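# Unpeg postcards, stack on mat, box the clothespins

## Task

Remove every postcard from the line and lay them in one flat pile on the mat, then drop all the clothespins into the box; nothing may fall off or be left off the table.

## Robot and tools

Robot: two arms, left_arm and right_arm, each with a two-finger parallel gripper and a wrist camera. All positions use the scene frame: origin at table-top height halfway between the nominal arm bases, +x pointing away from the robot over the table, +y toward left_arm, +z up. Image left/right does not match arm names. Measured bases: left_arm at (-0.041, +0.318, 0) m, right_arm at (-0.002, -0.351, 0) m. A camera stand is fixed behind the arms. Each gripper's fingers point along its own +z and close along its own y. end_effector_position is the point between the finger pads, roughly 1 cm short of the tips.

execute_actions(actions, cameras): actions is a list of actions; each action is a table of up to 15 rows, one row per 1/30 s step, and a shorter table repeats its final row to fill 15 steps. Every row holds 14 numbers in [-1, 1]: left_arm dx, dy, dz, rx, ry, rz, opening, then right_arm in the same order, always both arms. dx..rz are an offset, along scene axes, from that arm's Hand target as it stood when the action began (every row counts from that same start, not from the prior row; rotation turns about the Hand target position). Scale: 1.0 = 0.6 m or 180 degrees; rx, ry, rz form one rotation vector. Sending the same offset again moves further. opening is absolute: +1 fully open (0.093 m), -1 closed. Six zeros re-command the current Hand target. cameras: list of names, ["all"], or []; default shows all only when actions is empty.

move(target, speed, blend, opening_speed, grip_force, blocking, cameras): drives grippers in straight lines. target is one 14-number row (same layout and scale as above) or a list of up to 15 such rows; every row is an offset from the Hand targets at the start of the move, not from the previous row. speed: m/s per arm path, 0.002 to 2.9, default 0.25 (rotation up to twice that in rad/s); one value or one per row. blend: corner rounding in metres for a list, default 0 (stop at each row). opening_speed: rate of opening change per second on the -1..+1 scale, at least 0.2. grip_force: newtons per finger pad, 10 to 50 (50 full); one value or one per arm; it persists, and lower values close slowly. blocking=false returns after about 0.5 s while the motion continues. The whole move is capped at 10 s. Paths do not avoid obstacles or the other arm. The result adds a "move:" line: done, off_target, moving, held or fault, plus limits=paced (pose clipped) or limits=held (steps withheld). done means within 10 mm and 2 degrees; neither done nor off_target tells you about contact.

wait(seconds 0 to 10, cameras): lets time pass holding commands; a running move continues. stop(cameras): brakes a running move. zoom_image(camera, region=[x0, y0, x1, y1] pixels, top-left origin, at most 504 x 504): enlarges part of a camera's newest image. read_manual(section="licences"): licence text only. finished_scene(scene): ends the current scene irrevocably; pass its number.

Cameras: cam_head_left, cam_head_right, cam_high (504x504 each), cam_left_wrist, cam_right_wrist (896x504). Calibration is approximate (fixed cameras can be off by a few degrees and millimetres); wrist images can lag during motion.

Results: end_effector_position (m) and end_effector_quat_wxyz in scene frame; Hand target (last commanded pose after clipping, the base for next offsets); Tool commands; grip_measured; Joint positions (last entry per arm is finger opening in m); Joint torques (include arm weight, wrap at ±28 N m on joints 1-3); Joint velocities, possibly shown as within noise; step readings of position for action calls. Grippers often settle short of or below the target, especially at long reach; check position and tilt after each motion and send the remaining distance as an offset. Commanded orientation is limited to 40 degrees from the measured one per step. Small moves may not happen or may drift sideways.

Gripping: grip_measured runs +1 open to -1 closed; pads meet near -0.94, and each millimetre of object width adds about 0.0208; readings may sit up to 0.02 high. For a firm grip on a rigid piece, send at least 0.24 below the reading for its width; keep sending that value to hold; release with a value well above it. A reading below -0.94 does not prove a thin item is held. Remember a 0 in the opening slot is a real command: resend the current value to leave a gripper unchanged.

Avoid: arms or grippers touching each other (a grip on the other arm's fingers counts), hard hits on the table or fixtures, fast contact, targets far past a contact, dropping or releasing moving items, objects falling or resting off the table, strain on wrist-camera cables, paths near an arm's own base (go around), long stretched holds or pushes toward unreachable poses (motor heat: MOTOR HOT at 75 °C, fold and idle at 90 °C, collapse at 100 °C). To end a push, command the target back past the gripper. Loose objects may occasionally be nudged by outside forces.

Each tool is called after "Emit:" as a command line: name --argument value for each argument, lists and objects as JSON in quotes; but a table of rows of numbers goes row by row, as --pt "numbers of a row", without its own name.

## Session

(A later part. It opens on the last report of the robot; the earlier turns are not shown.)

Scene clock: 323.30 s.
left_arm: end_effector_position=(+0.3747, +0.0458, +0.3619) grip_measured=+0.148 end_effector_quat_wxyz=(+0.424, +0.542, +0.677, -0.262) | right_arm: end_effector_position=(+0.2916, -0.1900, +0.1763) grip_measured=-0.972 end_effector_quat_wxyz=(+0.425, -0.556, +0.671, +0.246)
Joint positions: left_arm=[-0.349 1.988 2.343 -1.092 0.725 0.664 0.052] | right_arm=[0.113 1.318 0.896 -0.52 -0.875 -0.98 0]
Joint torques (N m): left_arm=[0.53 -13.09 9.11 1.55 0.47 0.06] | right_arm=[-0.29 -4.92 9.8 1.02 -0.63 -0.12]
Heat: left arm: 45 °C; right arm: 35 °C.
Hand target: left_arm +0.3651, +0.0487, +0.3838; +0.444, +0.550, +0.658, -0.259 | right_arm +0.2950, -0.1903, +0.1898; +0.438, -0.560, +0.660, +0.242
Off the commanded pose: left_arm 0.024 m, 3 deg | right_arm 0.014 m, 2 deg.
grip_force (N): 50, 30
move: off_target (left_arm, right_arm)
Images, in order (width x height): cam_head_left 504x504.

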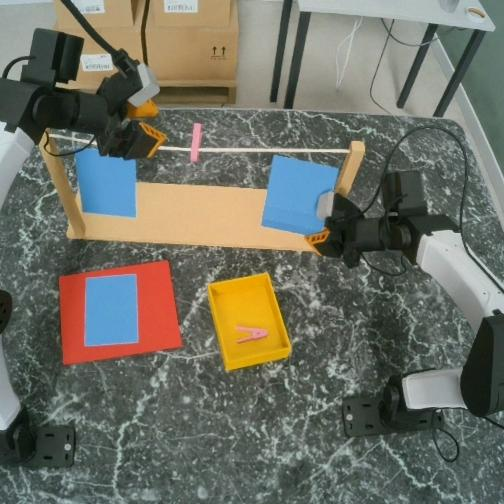

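Emit:
move --pt "-0.12 0.06 -0.08 -0.0893 -0.0275 -0.0455 -0.2 -0.0583 0.2838 -0.008 0 0 0.1556 -1" --pt "-0.1585 0.1355 -0.2063 -0.0893 -0.0275 -0.0455 -0.2 -0.0583 0.2838 -0.008 0 0 0.1556 -1" --speed 0.2 --blend 0.03 --grip_force '[30, 30]' --cameras '["cam_head_left", "cam_head_right", "cam_left_wrist"]'

Scene clock: 327.50 s.
left_arm: end_effector_position=(+0.2745, +0.1293, +0.2555) grip_measured=-0.198 end_effector_quat_wxyz=(+0.514, +0.530, +0.570, -0.361) | right_arm: end_effector_position=(+0.2572, -0.0264, +0.1796) grip_measured=-0.972 end_effector_quat_wxyz=(-0.360, +0.699, -0.517, -0.338)
Joint positions: left_arm=[-0.095 1.392 0.996 -0.224 1.198 0.723 0.036] | right_arm=[0.588 1.643 1.197 -0.484 -0.876 -0.981 0]
Joint torques (N m): left_arm=[0.62 -7.43 6.71 1.64 0.49 0.06] | right_arm=[0.83 -5.26 9.7 1.16 -0.62 -0.12]
Heat: left arm: 44 °C; right arm: 35 °C.
Hand target: left_arm +0.2700, +0.1301, +0.2600; +0.525, +0.538, +0.555, -0.355 | right_arm +0.2600, -0.0200, +0.1851; -0.366, +0.703, -0.505, -0.340
Off the commanded pose: left_arm 0.006 m, 2 deg | right_arm 0.009 m, 2 deg.
grip_force (N): 30, 30
move: done
camera_calibration:
cam_left_wrist: T_world_to_cam=[[-0.972375, -0.184292, -0.143263, 0.329524], [0.00462049, 0.598423, -0.801167, 0.167482], [0.23338, -0.779697, -0.581039, 0.273074], [0, 0, 0, 1]] pos_world=[0.255917, 0.173419, 0.340056]
Images, in order (width x height): cam_head_left 504x504, cam_head_right 504x504, cam_left_wrist 896x504.

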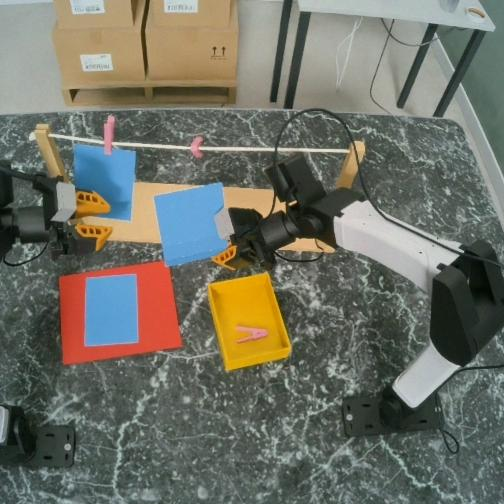

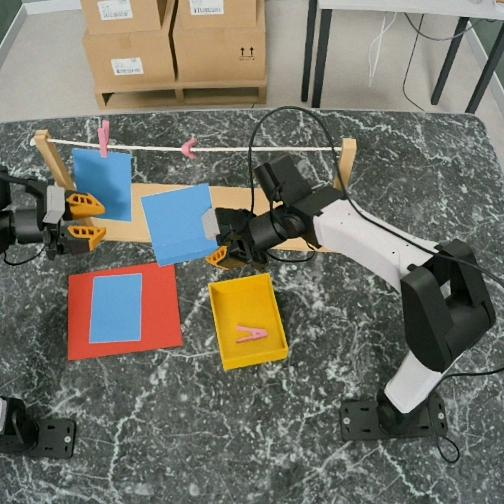

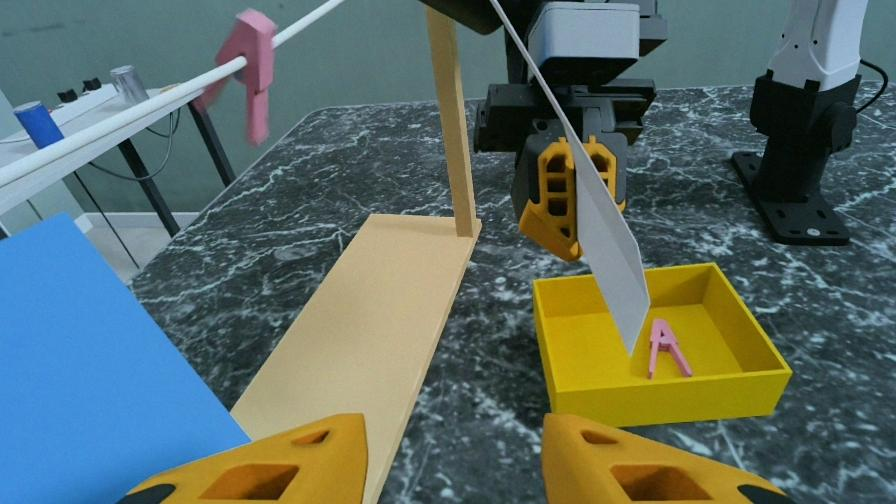

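Emit:
zoom_image --camera "cam_head_left" --region '[140, 170, 260, 280]'

Emit:
zoom_image --camera "cam_head_right" --region '[125, 170, 245, 280]'

Scaled by 4.200 from the camera's 504x504 image, which has a finer 720x720 frame.

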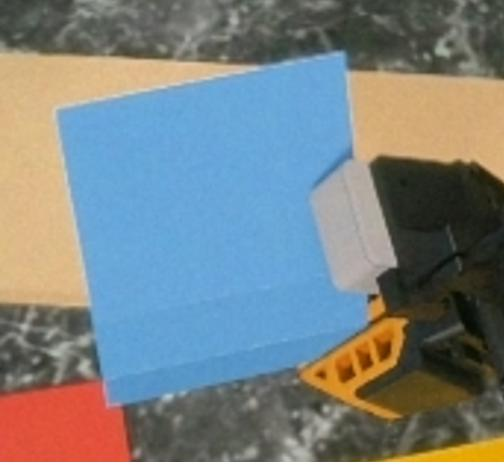

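Scaled by 4.200 from the camera's 504x504 image, which has a finer 720x720 frame.

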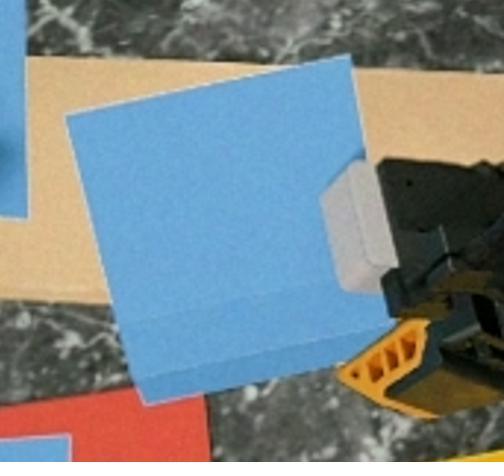

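Emit:
execute_actions --actions '[]' --cameras '["cam_head_left", "cam_head_right", "cam_high", "cam_left_wrist"]'

Scene clock: 331.53 s.
left_arm: end_effector_position=(+0.2745, +0.1293, +0.2556) grip_measured=-0.198 end_effector_quat_wxyz=(+0.514, +0.530, +0.570, -0.361) | right_arm: end_effector_position=(+0.2572, -0.0264, +0.1796) grip_measured=-0.972 end_effector_quat_wxyz=(-0.360, +0.699, -0.517, -0.338)
Joint positions: left_arm=[-0.095 1.392 0.996 -0.224 1.198 0.723 0.036] | right_arm=[0.588 1.643 1.197 -0.484 -0.876 -0.981 0]
Joint velocities: within noise
Joint torques (N m): left_arm=[0.58 -7.42 6.71 1.64 0.5 0.06] | right_arm=[0.77 -5.2 9.68 1.17 -0.62 -0.12]
Heat: left arm: 43 °C; right arm: 36 °C.
Hand target: left_arm +0.2700, +0.1301, +0.2600; +0.525, +0.538, +0.555, -0.355 | right_arm +0.2600, -0.0200, +0.1851; -0.366, +0.703, -0.505, -0.340
Tool commands: left_gripper/opening=-0.2 right_gripper/opening=-1.0
Off the commanded pose: left_arm 0.006 m, 2 deg | right_arm 0.009 m, 2 deg.
grip_force (N): 30, 30
camera_calibration:
cam_left_wrist: T_world_to_cam=[[-0.972277, -0.184265, -0.143956, 0.329729], [0.00524594, 0.598297, -0.801257, 0.167374], [0.233772, -0.779799, -0.580744, 0.272892], [0, 0, 0, 1]] pos_world=[0.255916, 0.173419, 0.340056]
Images, in order (width x height): cam_head_left 504x504, cam_head_right 504x504, cam_high 504x504, cam_left_wrist 896x504.

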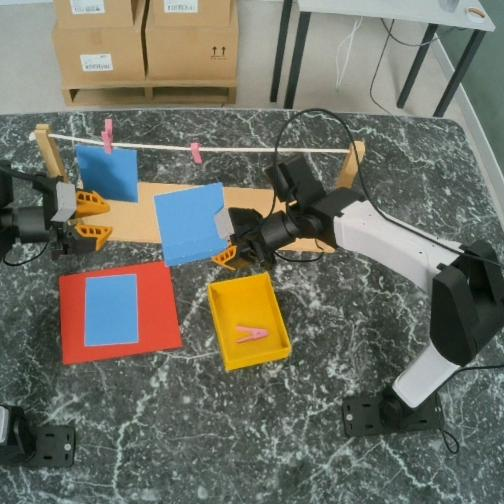

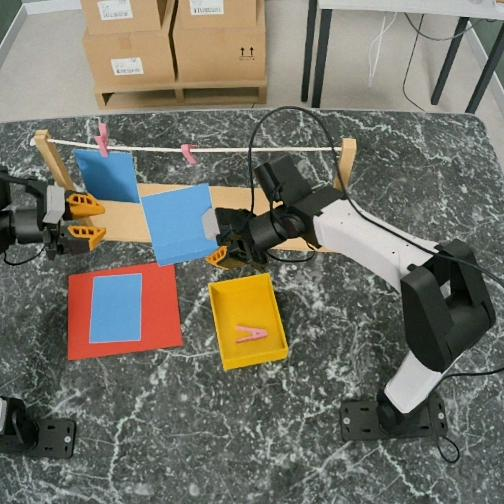

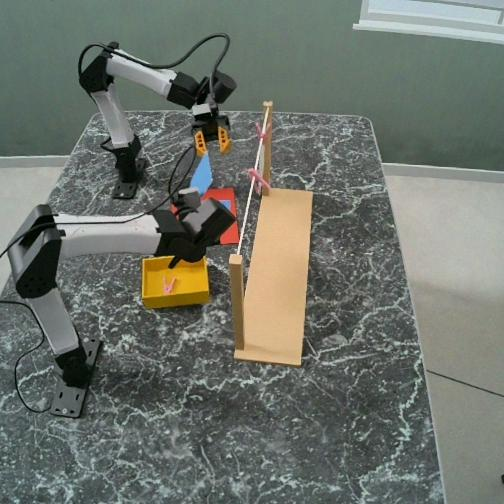

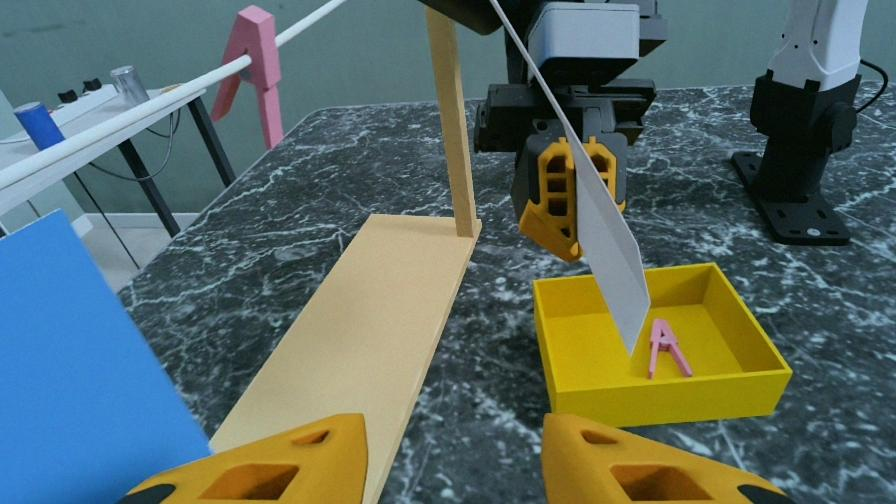

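Emit:
zoom_image --camera "cam_left_wrist" --region '[440, 0, 700, 400]'

Emit:
zoom_image --camera "cam_head_left" --region '[140, 170, 260, 290]'

Emit:
zoom_image --camera "cam_head_right" --region '[125, 170, 245, 290]'

Scaled by 1.260 from the camera's 896x504 image, which has a finer 1280x720 frame.

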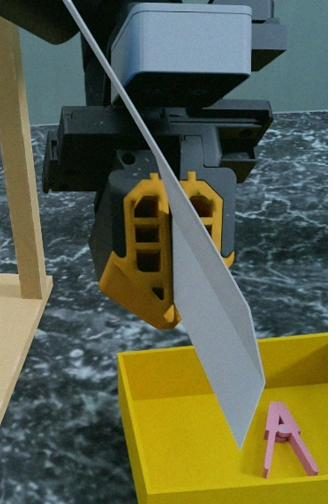

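Scaled by 4.200 from the camera's 504x504 image, which has a finer 720x720 frame.

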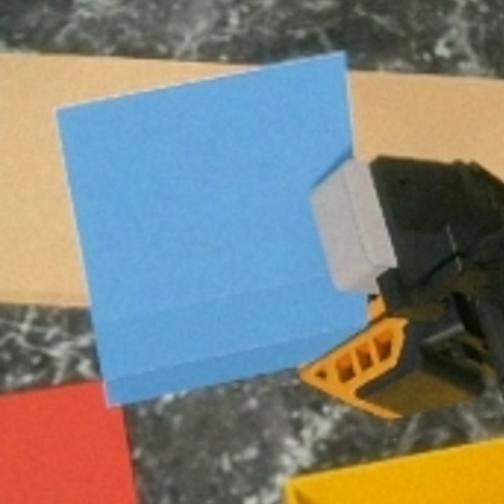

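Scaled by 4.200 from the camera's 504x504 image, which has a finer 720x720 frame.

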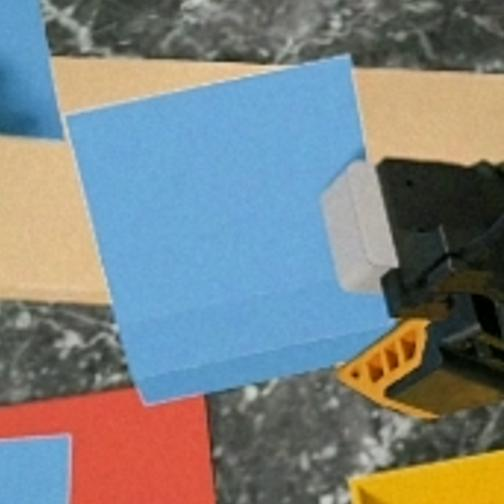

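Emit:
zoom_image --camera "cam_head_left" --region '[50, 110, 210, 270]'

Emit:
zoom_image --camera "cam_head_right" --region '[50, 110, 210, 270]'

Scaled by 3.150 from the camera's 504x504 image, which has a finer 720x720 frame.

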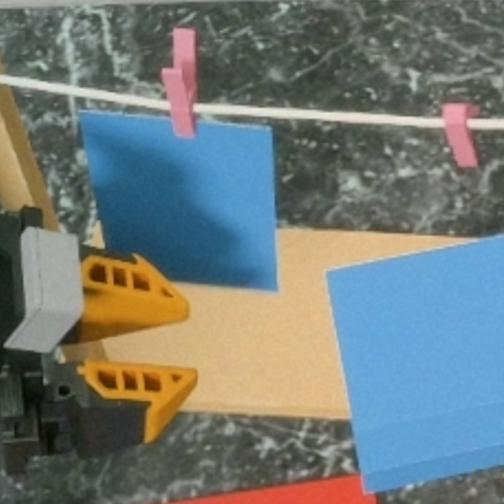

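Scaled by 3.150 from the camera's 504x504 image, which has a finer 720x720 frame.

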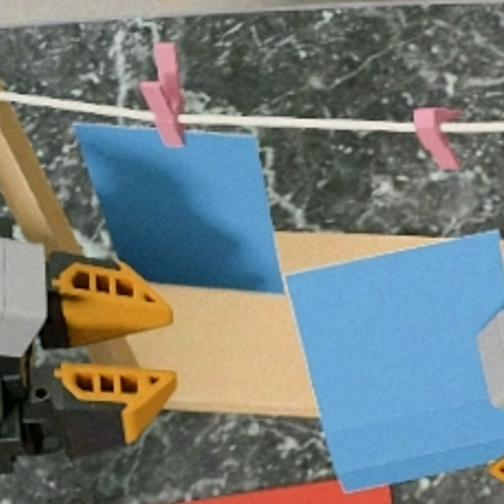

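Emit:
move --target '[-0.099, -0.022, -0.0598, -0.0615, 0.0303, -0.0022, -0.2, 0, 0, 0, 0, 0, 0, -1]' --speed 0.2 --cameras '["cam_left_wrist", "cam_head_left", "cam_head_right"]'

Scene clock: 351.53 s.
left_arm: end_effector_position=(+0.2093, +0.1179, +0.2289) grip_measured=-0.198 end_effector_quat_wxyz=(+0.546, +0.474, +0.536, -0.436) | right_arm: end_effector_position=(+0.2572, -0.0264, +0.1796) grip_measured=-0.972 end_effector_quat_wxyz=(-0.360, +0.699, -0.517, -0.338)
Joint positions: left_arm=[-0.151 1.222 0.471 0.677 1.242 0.119 0.036] | right_arm=[0.588 1.643 1.197 -0.484 -0.876 -0.981 0]
Joint torques (N m): left_arm=[-0.28 -2.8 6.43 1.74 -0.13 -0.14] | right_arm=[0.68 -5.22 9.68 1.16 -0.64 -0.13]
Heat: left arm: 39 °C; right arm: 38 °C.
Hand target: left_arm +0.2106, +0.1170, +0.2242; +0.547, +0.470, +0.541, -0.434 | right_arm +0.2600, -0.0200, +0.1851; -0.366, +0.703, -0.505, -0.340
Off the commanded pose: left_arm 0.005 m, 1 deg | right_arm 0.009 m, 2 deg.
grip_force (N): 30, 30
move: done
camera_calibration:
cam_left_wrist: T_world_to_cam=[[-0.982033, -0.17958, -0.0579872, 0.242188], [-0.0243493, 0.425295, -0.904727, 0.203419], [0.187132, -0.88706, -0.422026, 0.249792], [0, 0, 0, 1]] pos_world=[0.196045, 0.178559, 0.303502]
Images, in order (width x height): cam_head_left 504x504, cam_head_right 504x504, cam_left_wrist 896x504.

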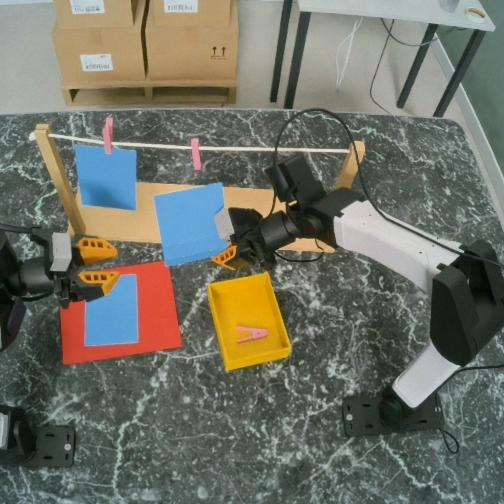

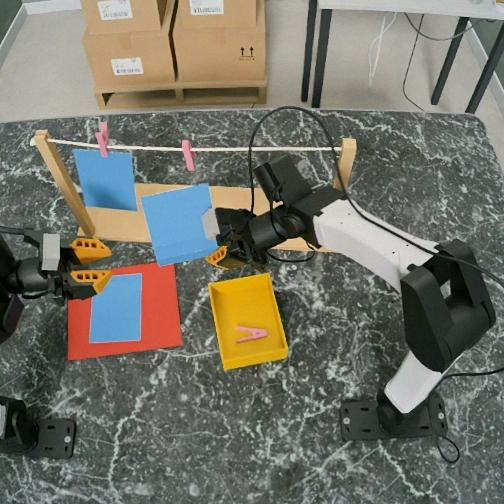

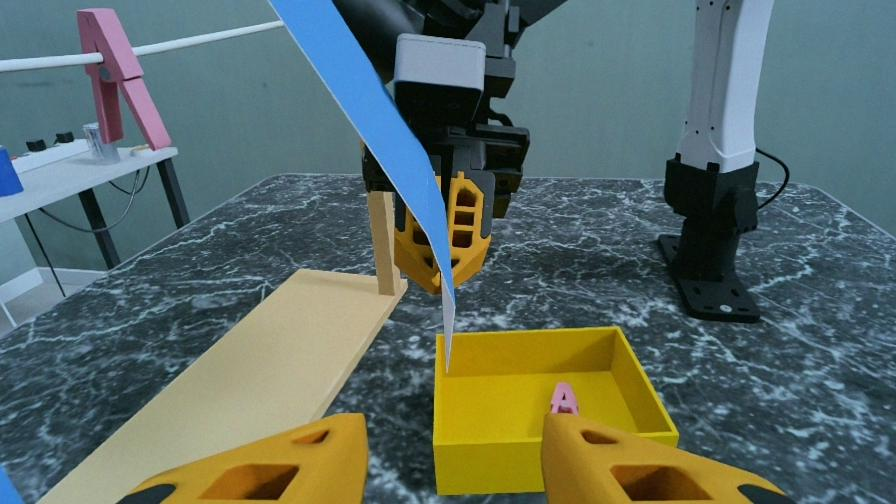

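Emit:
zoom_image --camera "cam_left_wrist" --region '[340, 140, 560, 400]'

Scaled by 1.938 from the camera's 896x504 image, which has a finer 1280x720 frame.

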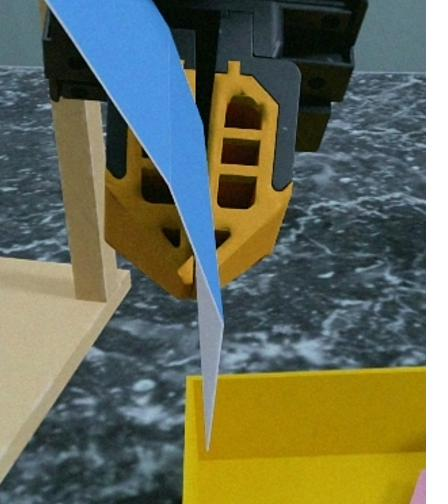

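Emit:
move --pt "0.0062 -0.0012 0.0042 -0.01605 0.09193 0.00224 -0.2 0 0 0 0 0 0 -1" --pt "0.0327 -0.1522 0.0005 -0.01605 0.09193 0.00224 -0.2 0 0 0 0 0 0 -1" --speed '[0.15, 0.1]' --blend '[0.01, 0]' --cameras '["cam_left_wrist", "cam_head_left", "cam_right_wrist"]'

Scene clock: 360.03 s.
left_arm: end_effector_position=(+0.2230, +0.0289, +0.2168) grip_measured=-0.198 end_effector_quat_wxyz=(+0.462, +0.388, +0.609, -0.514) | right_arm: end_effector_position=(+0.2572, -0.0264, +0.1796) grip_measured=-0.972 end_effector_quat_wxyz=(-0.360, +0.699, -0.517, -0.338)
Joint positions: left_arm=[-0.477 1.444 0.588 0.783 0.923 -0.212 0.036] | right_arm=[0.588 1.643 1.197 -0.484 -0.876 -0.981 0]
Joint torques (N m): left_arm=[-0.16 -4.59 9.8 1.97 -0.18 -0.12] | right_arm=[0.76 -5.29 9.66 1.16 -0.65 -0.13]
Heat: left arm: 37 °C; right arm: 39 °C.
Hand target: left_arm +0.2302, +0.0256, +0.2243; +0.476, +0.386, +0.604, -0.509 | right_arm +0.2600, -0.0200, +0.1851; -0.366, +0.703, -0.505, -0.340
Off the commanded pose: left_arm 0.011 m, 2 deg | right_arm 0.009 m, 2 deg.
grip_force (N): 30, 30
move: off_target (left_arm)
camera_calibration:
cam_left_wrist: T_world_to_cam=[[-0.949383, -0.178557, 0.258438, 0.163035], [-0.309711, 0.394675, -0.86505, 0.286599], [0.052461, -0.901304, -0.429999, 0.195374], [0, 0, 0, 1]] pos_world=[0.233296, 0.0920888, 0.289798]
cam_right_wrist: T_world_to_cam=[[0.972263, 0.174151, 0.156125, -0.275626], [0.231756, -0.807279, -0.542761, 0.0554794], [0.0315143, 0.56389, -0.825249, 0.240325], [0, 0, 0, 1]] pos_world=[0.24755, -0.0427286, 0.271472]
Images, in order (width x height): cam_head_left 504x504, cam_left_wrist 896x504, cam_right_wrist 896x504.

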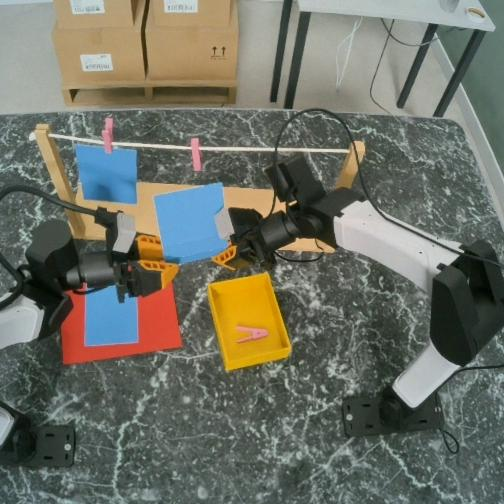

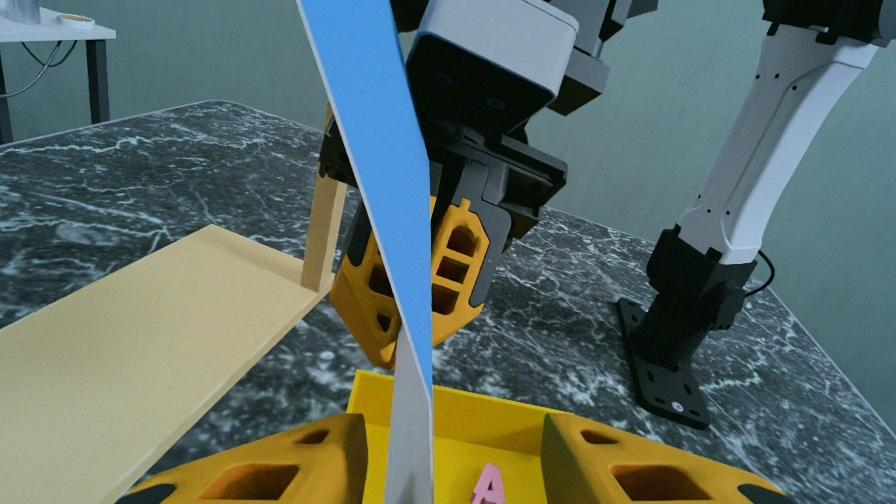

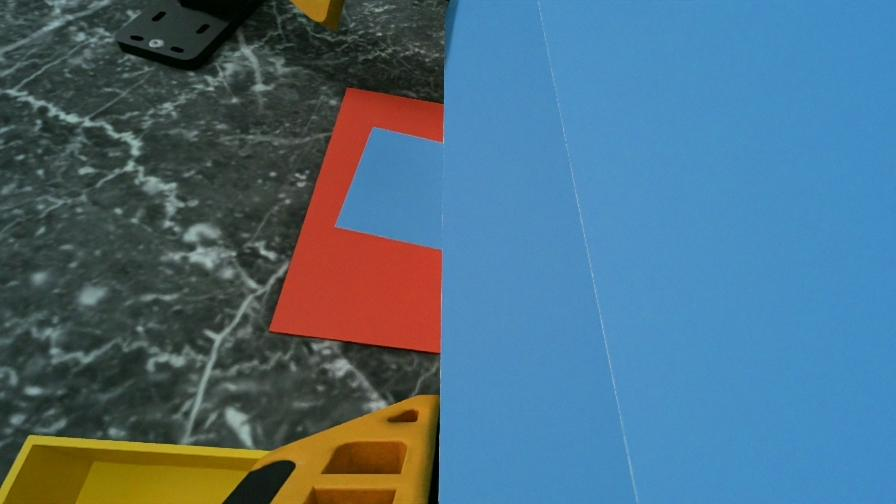

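Emit:
zoom_image --camera "cam_left_wrist" --region '[330, 240, 560, 504]'

Emit:
zoom_image --camera "cam_head_left" --region '[90, 170, 260, 300]'

Scaled by 1.909 from the camera's 896x504 image, which has a finer 1280x720 frame.

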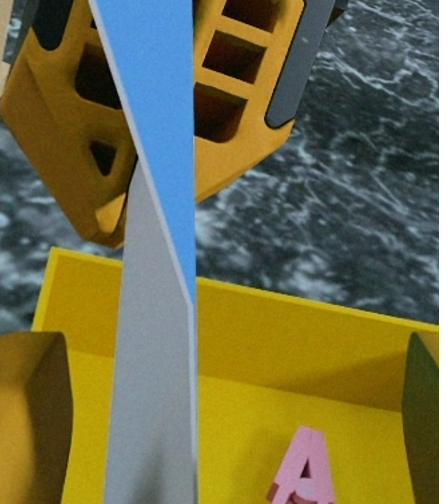

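Scaled by 2.965 from the camera's 504x504 image, which has a finer 720x720 frame.

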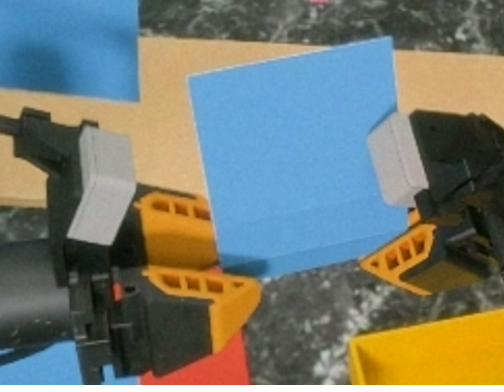

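Emit:
move --target '[0.0168, -0.0063, 0.0357, 0, 0, 0, -0.2, 0, 0, 0, 0, 0, 0, -1]' --speed 0.06 --cameras '["cam_left_wrist", "cam_head_left", "cam_head_right"]'

Scene clock: 364.73 s.
left_arm: end_effector_position=(+0.2343, +0.0230, +0.2382) grip_measured=-0.198 end_effector_quat_wxyz=(+0.466, +0.389, +0.606, -0.514) | right_arm: end_effector_position=(+0.2572, -0.0264, +0.1796) grip_measured=-0.972 end_effector_quat_wxyz=(-0.360, +0.699, -0.517, -0.338)
Joint positions: left_arm=[-0.477 1.444 0.68 0.701 0.923 -0.214 0.036] | right_arm=[0.588 1.643 1.197 -0.484 -0.876 -0.981 0]
Joint torques (N m): left_arm=[0.23 -5.68 10.06 1.8 -0.15 -0.11] | right_arm=[0.7 -5.16 9.8 1.17 -0.64 -0.11]
Heat: left arm: 36 °C; right arm: 39 °C.
Hand target: left_arm +0.2403, +0.0218, +0.2458; +0.476, +0.386, +0.604, -0.509 | right_arm +0.2600, -0.0200, +0.1851; -0.366, +0.703, -0.505, -0.340
Off the commanded pose: left_arm 0.010 m, 1 deg | right_arm 0.009 m, 2 deg.
grip_force (N): 30, 30
move: done
camera_calibration:
cam_left_wrist: T_world_to_cam=[[-0.951315, -0.17773, 0.251815, 0.169188], [-0.303025, 0.389969, -0.86954, 0.310587], [0.0563432, -0.903513, -0.424841, 0.196613], [0, 0, 0, 1]] pos_world=[0.24399, 0.0865925, 0.310993]
Images, in order (width x height): cam_head_left 504x504, cam_head_right 504x504, cam_left_wrist 896x504.

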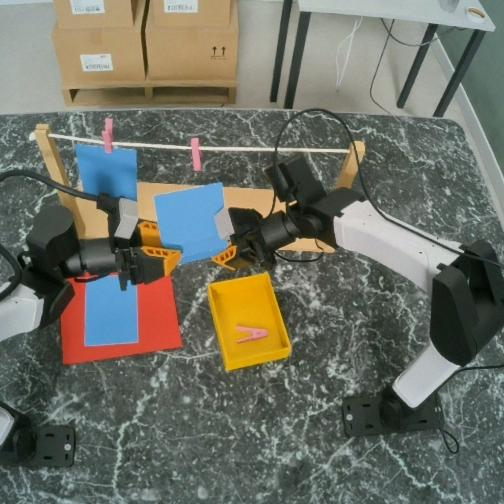

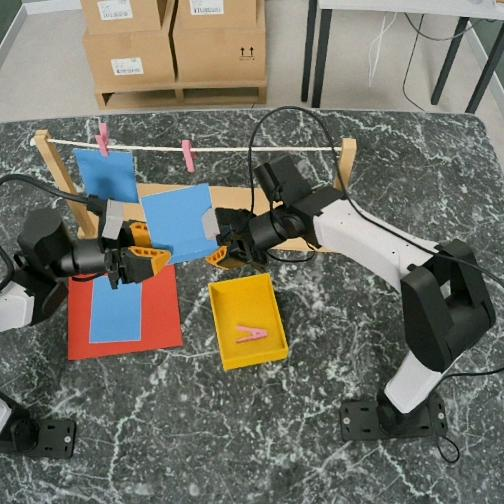

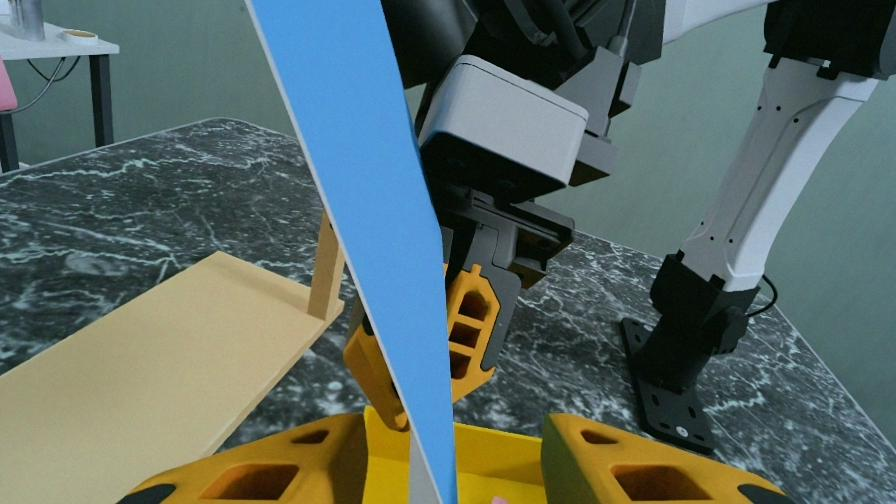

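Emit:
move --target '[0, 0, 0, 0, 0, 0, -1, 0, 0, 0, 0, 0, 0, -1]' --grip_force '[30, 30]' --opening_speed 0.6 --cameras '["cam_left_wrist", "cam_head_left"]'

Scene clock: 367.93 s.
left_arm: end_effector_position=(+0.2356, +0.0233, +0.2370) grip_measured=-0.989 end_effector_quat_wxyz=(+0.459, +0.379, +0.615, -0.518) | right_arm: end_effector_position=(+0.2581, -0.0264, +0.1793) grip_measured=-0.972 end_effector_quat_wxyz=(-0.363, +0.703, -0.514, -0.333)
Joint positions: left_arm=[-0.477 1.444 0.68 0.695 0.915 -0.238 0] | right_arm=[0.588 1.643 1.197 -0.482 -0.871 -0.993 0]
Joint torques (N m): left_arm=[0.25 -5.72 10.03 1.86 -0.06 0.18] | right_arm=[0.65 -5.31 9.73 1.15 -0.69 0]
Heat: left arm: 35 °C; right arm: 39 °C.
Hand target: left_arm +0.2403, +0.0218, +0.2458; +0.476, +0.386, +0.604, -0.509 | right_arm +0.2600, -0.0200, +0.1851; -0.366, +0.703, -0.505, -0.341
Off the commanded pose: left_arm 0.010 m, 3 deg | right_arm 0.009 m, 1 deg.
grip_force (N): 30, 30
move: off_target (left_arm)
camera_calibration:
cam_left_wrist: T_world_to_cam=[[-0.941802, -0.186377, 0.279772, 0.162151], [-0.332097, 0.386703, -0.860333, 0.314583], [0.0521577, -0.903175, -0.426093, 0.197561], [0, 0, 0, 1]] pos_world=[0.246882, 0.0870027, 0.30946]
Images, in order (width x height): cam_head_left 504x504, cam_left_wrist 896x504.

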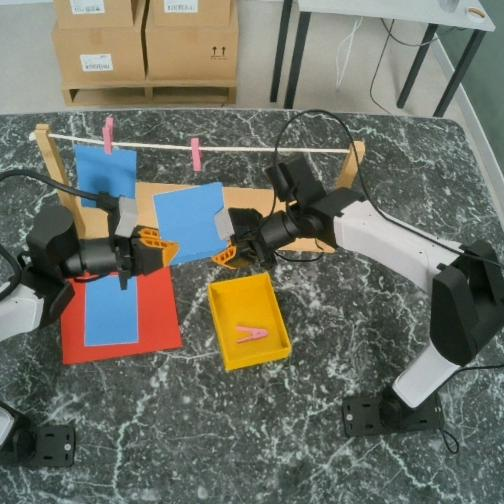

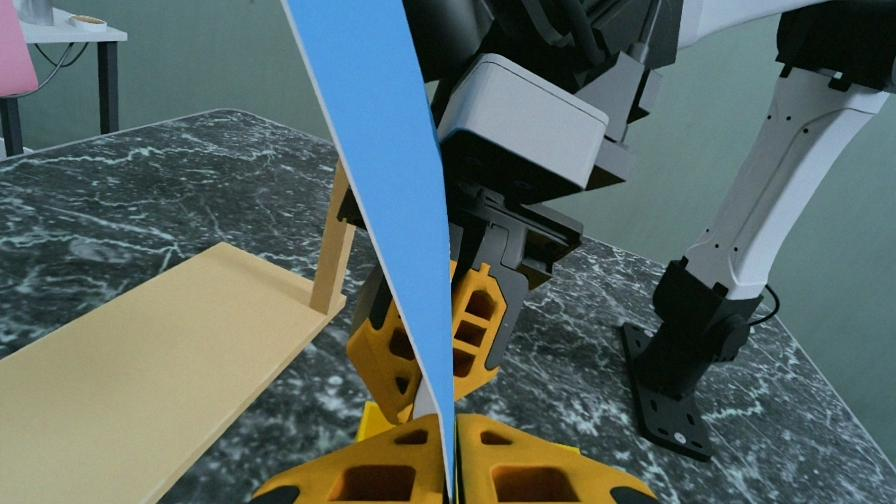

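Emit:
move --pt "0 0 0 0 0 0 -1 0 0 0 0 0 0 -0.2" --pt "0 0 0 0 0 0 -1 0.0116 -0.0995 0.0597 0 0 0 -0.2" --opening_speed 0.8 --speed 0.1 --cameras '["cam_left_wrist", "cam_head_left", "cam_head_right", "cam_right_wrist"]'

Scene clock: 371.70 s.
left_arm: end_effector_position=(+0.2369, +0.0237, +0.2369) grip_measured=-0.990 end_effector_quat_wxyz=(+0.463, +0.379, +0.615, -0.514) | right_arm: end_effector_position=(+0.2633, -0.0771, +0.2006) grip_measured=-0.202 end_effector_quat_wxyz=(-0.343, +0.702, -0.518, -0.349)
Joint positions: left_arm=[-0.476 1.444 0.68 0.695 0.908 -0.231 0] | right_arm=[0.437 1.632 1.309 -0.838 -0.966 -1.225 0.035]
Joint torques (N m): left_arm=[0.14 -5.68 10.06 1.87 0 0.1] | right_arm=[-0.96 -8.62 9.47 0.77 -0.75 -0.11]
Heat: left arm: 34 °C; right arm: 40 °C.
Hand target: left_arm +0.2403, +0.0218, +0.2459; +0.476, +0.386, +0.604, -0.509 | right_arm +0.2670, -0.0798, +0.2207; -0.366, +0.703, -0.505, -0.341
Off the commanded pose: left_arm 0.010 m, 2 deg | right_arm 0.021 m, 3 deg.
grip_force (N): 30, 30
move: off_target (right_arm)
camera_calibration:
cam_left_wrist: T_world_to_cam=[[-0.942281, -0.193454, 0.27328, 0.165203], [-0.329162, 0.385778, -0.861875, 0.314447], [0.0613083, -0.902081, -0.427189, 0.195943], [0, 0, 0, 1]] pos_world=[0.247159, 0.0874093, 0.309571]
cam_right_wrist: T_world_to_cam=[[0.972756, 0.19719, 0.121909, -0.267472], [0.23171, -0.809989, -0.538728, 0.0234761], [-0.00748698, 0.552298, -0.833613, 0.297096], [0, 0, 0, 1]] pos_world=[0.25697, -0.0923277, 0.292918]
Images, in order (width x height): cam_head_left 504x504, cam_head_right 504x504, cam_left_wrist 896x504, cam_right_wrist 896x504.

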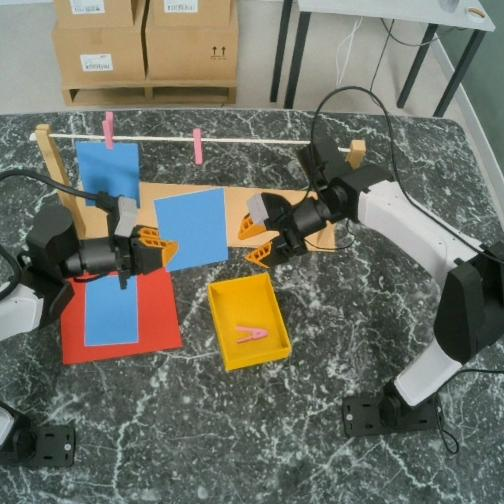

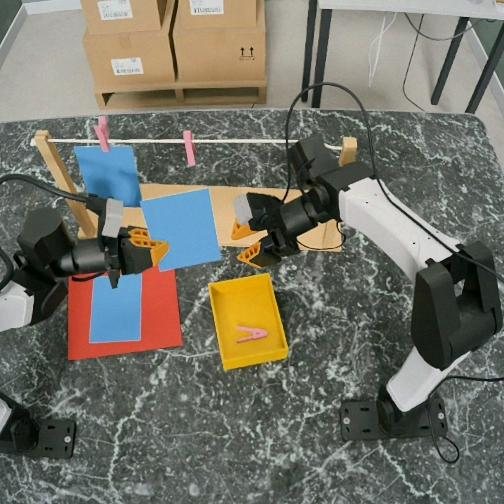

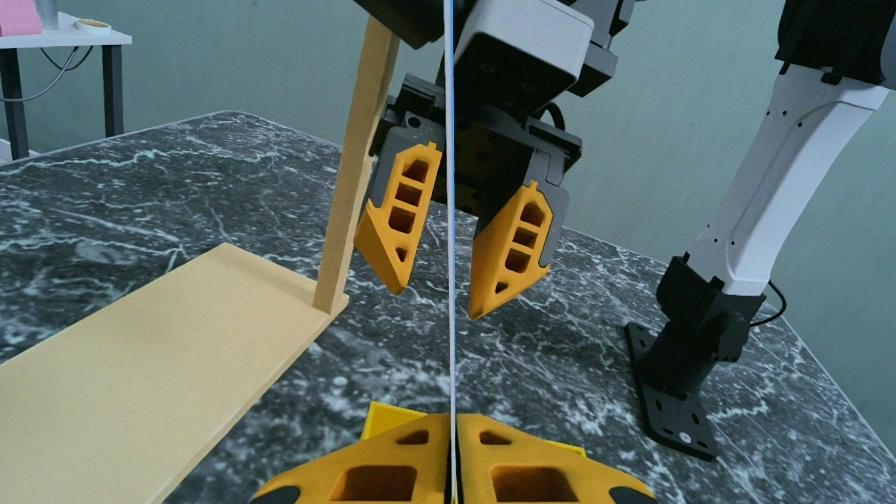

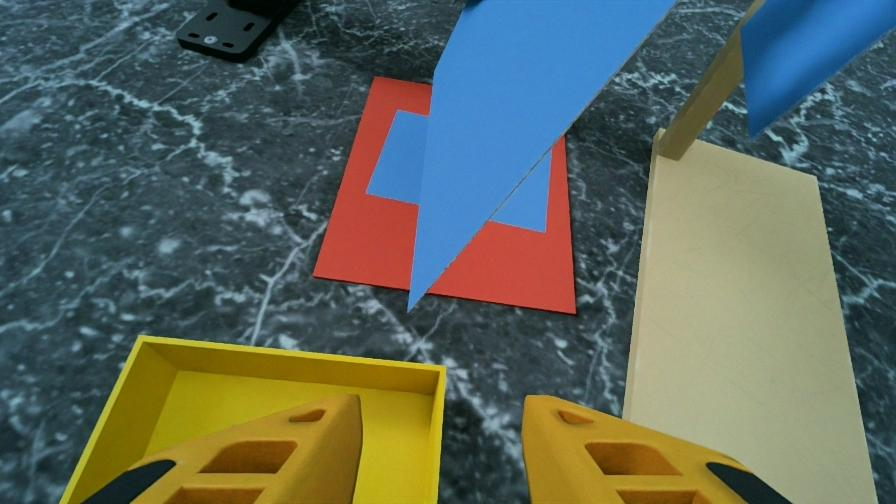

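Emit:
zoom_image --camera "cam_head_left" --region '[130, 170, 250, 290]'

Emit:
zoom_image --camera "cam_head_right" --region '[120, 170, 240, 290]'

Scaled by 4.200 from the camera's 504x504 image, which has a finer 720x720 frame.

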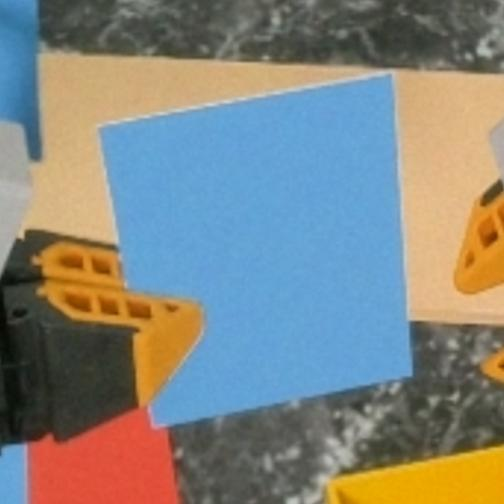

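Scaled by 4.200 from the camera's 504x504 image, which has a finer 720x720 frame.

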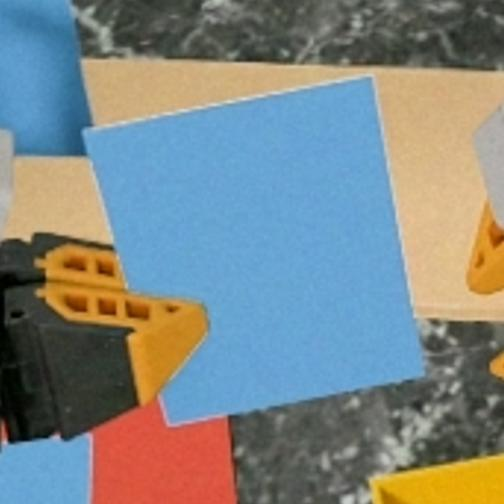

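Emit:
zoom_image --camera "cam_head_left" --region '[160, 110, 240, 190]'

Emit:
zoom_image --camera "cam_head_right" --region '[150, 110, 230, 190]'

Emit:
zoom_image --camera "cam_right_wrist" --region '[640, 0, 896, 150]'

Scaled by 6.300 from the camera's 504x504 image, which has a finer 720x720 frame.

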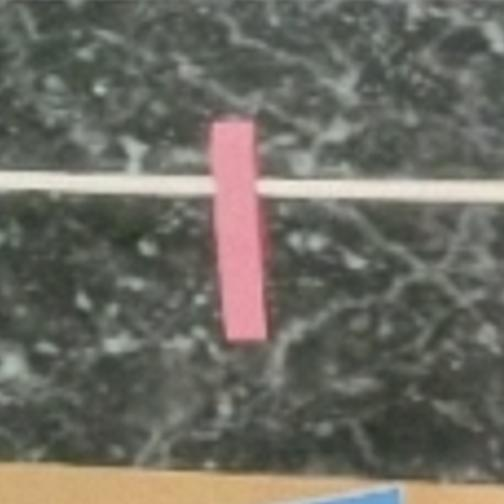

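Scaled by 6.300 from the camera's 504x504 image, which has a finer 720x720 frame.

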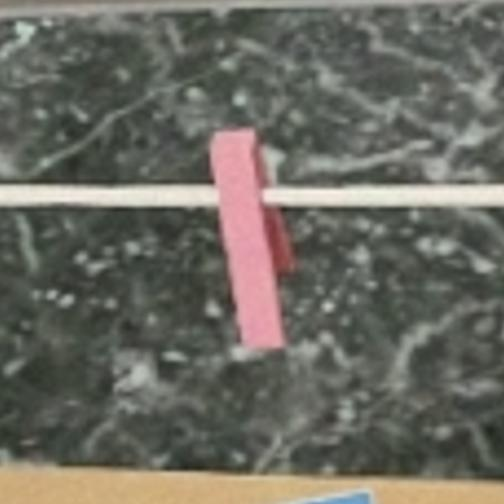

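Scaled by 1.969 from the camera's 896x504 image, which has a finer 1280x720 frame.

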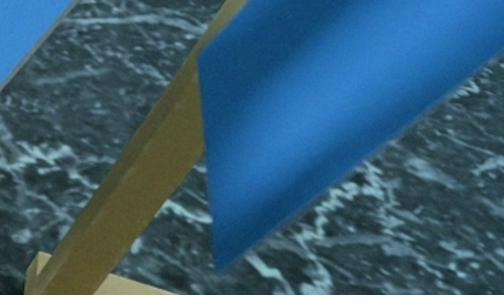

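Emit:
move --pt "-0.0172 0.137 -0.0398 0.0225 0.2167 0.0165 -1 -0.05 -0.1 0.033 0 0 0 -0.2" --pt "-0.0355 0.2803 -0.1398 0.045 0.4333 0.0331 -1 -0.1 -0.2 0.067 0 0 0 -0.2" --speed '[0.25, 0.2]' --blend '[0.03, 0]' --cameras '["cam_left_wrist", "cam_head_left", "cam_head_right", "cam_high"]'

Scene clock: 418.97 s.
left_arm: end_effector_position=(+0.2148, +0.1877, +0.1623) grip_measured=-0.990 end_effector_quat_wxyz=(-0.017, -0.026, +0.814, -0.580) | right_arm: end_effector_position=(+0.2113, -0.1978, +0.2548) grip_measured=-0.202 end_effector_quat_wxyz=(-0.371, +0.697, -0.519, -0.327)
Joint positions: left_arm=[0.116 1.657 1.058 -1.277 1.22 0.263 0] | right_arm=[0.047 1.428 1.346 -1.565 -1.033 -1.869 0.035]
Joint torques (N m): left_arm=[0.66 -5.46 8.39 -0.23 0.41 0.11] | right_arm=[-0.4 -5.85 6.34 0.03 -0.71 -0.12]
Heat: left arm: 35 °C; right arm: 41 °C.
Hand target: left_arm +0.2190, +0.1900, +0.1620; -0.012, -0.019, +0.818, -0.574 | right_arm +0.2070, -0.1997, +0.2610; -0.366, +0.703, -0.505, -0.341
Off the commanded pose: left_arm 0.005 m, 1 deg | right_arm 0.008 m, 2 deg.
joint sent to its limit (right arm) — joint 4 (wrist pitch), lower limit. The joint targets are off in orientation, not in position.
grip_force (N): 30, 30
move: done
camera_calibration:
cam_left_wrist: T_world_to_cam=[[0.0524966, -0.335354, 0.940628, -0.0987315], [-0.915381, 0.360331, 0.179553, 0.14133], [-0.399152, -0.870459, -0.288061, 0.383649], [0, 0, 0, 1]] pos_world=[0.287688, 0.249915, 0.178008]
Images, in order (width x height): cam_head_left 504x504, cam_head_right 504x504, cam_high 504x504, cam_left_wrist 896x504.

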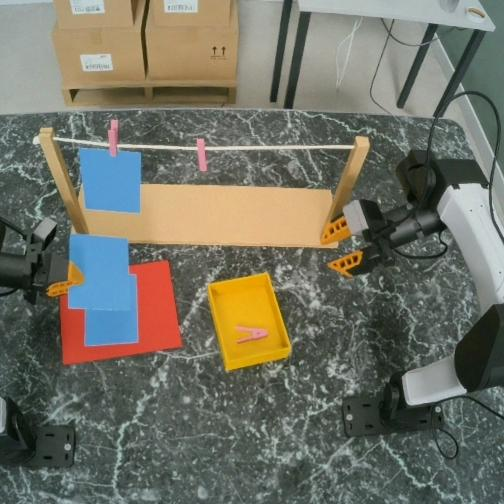

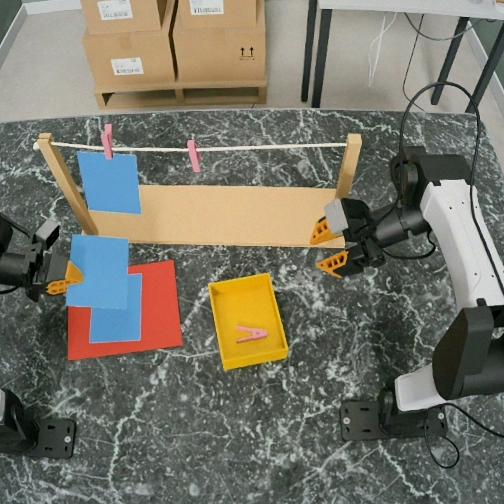

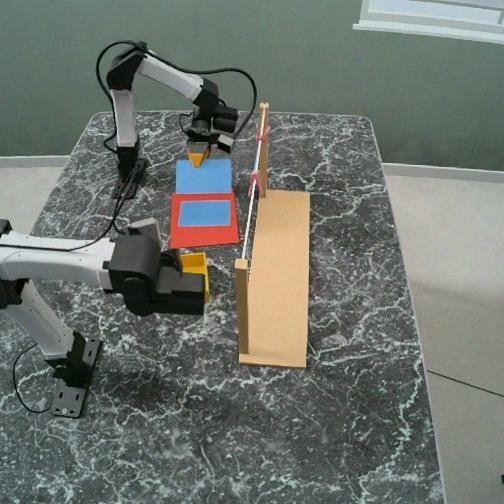

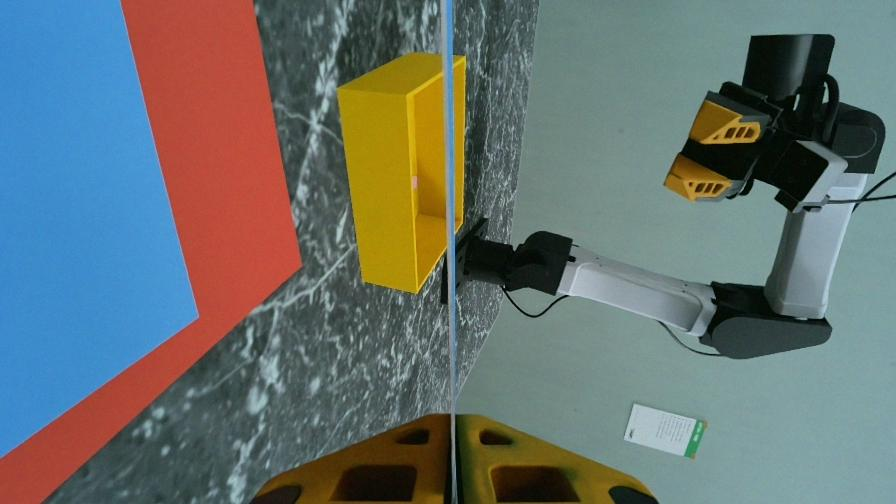

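Emit:
move --pt "0.0067 0 -0.165 0 0 0 -1 0 0 0 0 0 0 -0.2" --pt "0.0067 0 -0.2133 0 0 0 -1 0 0 0 0 0 0 -0.2" --speed '[0.2, 0.06]' --blend '[0.01, 0]' --cameras '["cam_head_left", "cam_left_wrist"]'

Scene clock: 421.40 s.
left_arm: end_effector_position=(+0.2243, +0.1891, +0.0393) grip_measured=-0.990 end_effector_quat_wxyz=(-0.011, -0.017, +0.816, -0.578) | right_arm: end_effector_position=(+0.2113, -0.1978, +0.2548) grip_measured=-0.202 end_effector_quat_wxyz=(-0.371, +0.697, -0.519, -0.327)
Joint positions: left_arm=[0.116 1.972 0.875 -0.775 1.215 0.279 0] | right_arm=[0.047 1.428 1.346 -1.565 -1.033 -1.869 0.035]
Joint torques (N m): left_arm=[0.49 -7.01 3.73 0.01 0.47 -0.08] | right_arm=[-0.5 -5.82 6.31 0.02 -0.75 -0.12]
Heat: left arm: 34 °C; right arm: 40 °C.
Hand target: left_arm +0.2230, +0.1900, +0.0340; -0.012, -0.019, +0.818, -0.574 | right_arm +0.2070, -0.1997, +0.2610; -0.366, +0.703, -0.505, -0.341
Off the commanded pose: left_arm 0.006 m, 1 deg | right_arm 0.008 m, 2 deg.
joint sent to its limit (right arm) — joint 4 (wrist pitch), lower limit. The joint targets are off in orientation, not in position.
grip_force (N): 30, 30
move: done
camera_calibration:
cam_left_wrist: T_world_to_cam=[[0.0329008, -0.340778, 0.939568, 0.0223464], [-0.916007, 0.365774, 0.164741, 0.171293], [-0.39981, -0.866071, -0.300121, 0.353033], [0, 0, 0, 1]] pos_world=[0.297317, 0.250712, 0.0567376]
Images, in order (width x height): cam_head_left 504x504, cam_left_wrist 896x504.

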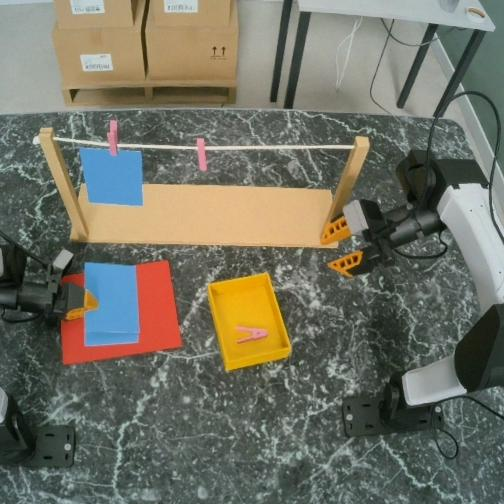

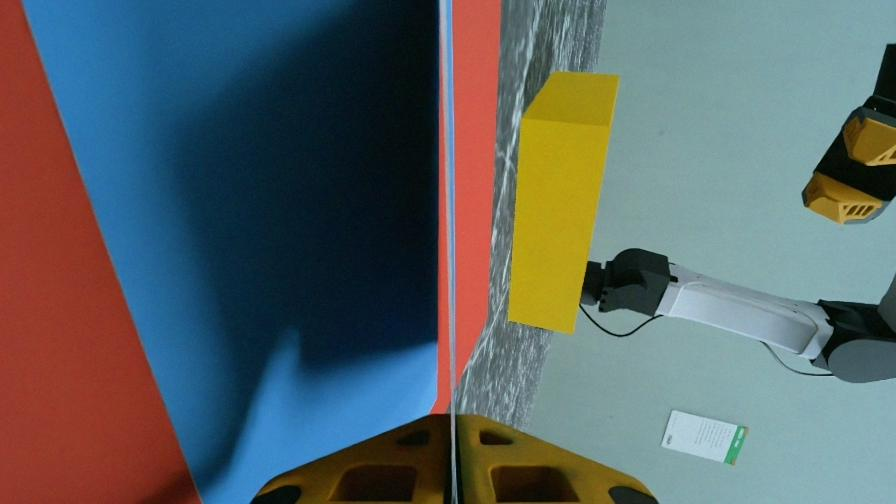

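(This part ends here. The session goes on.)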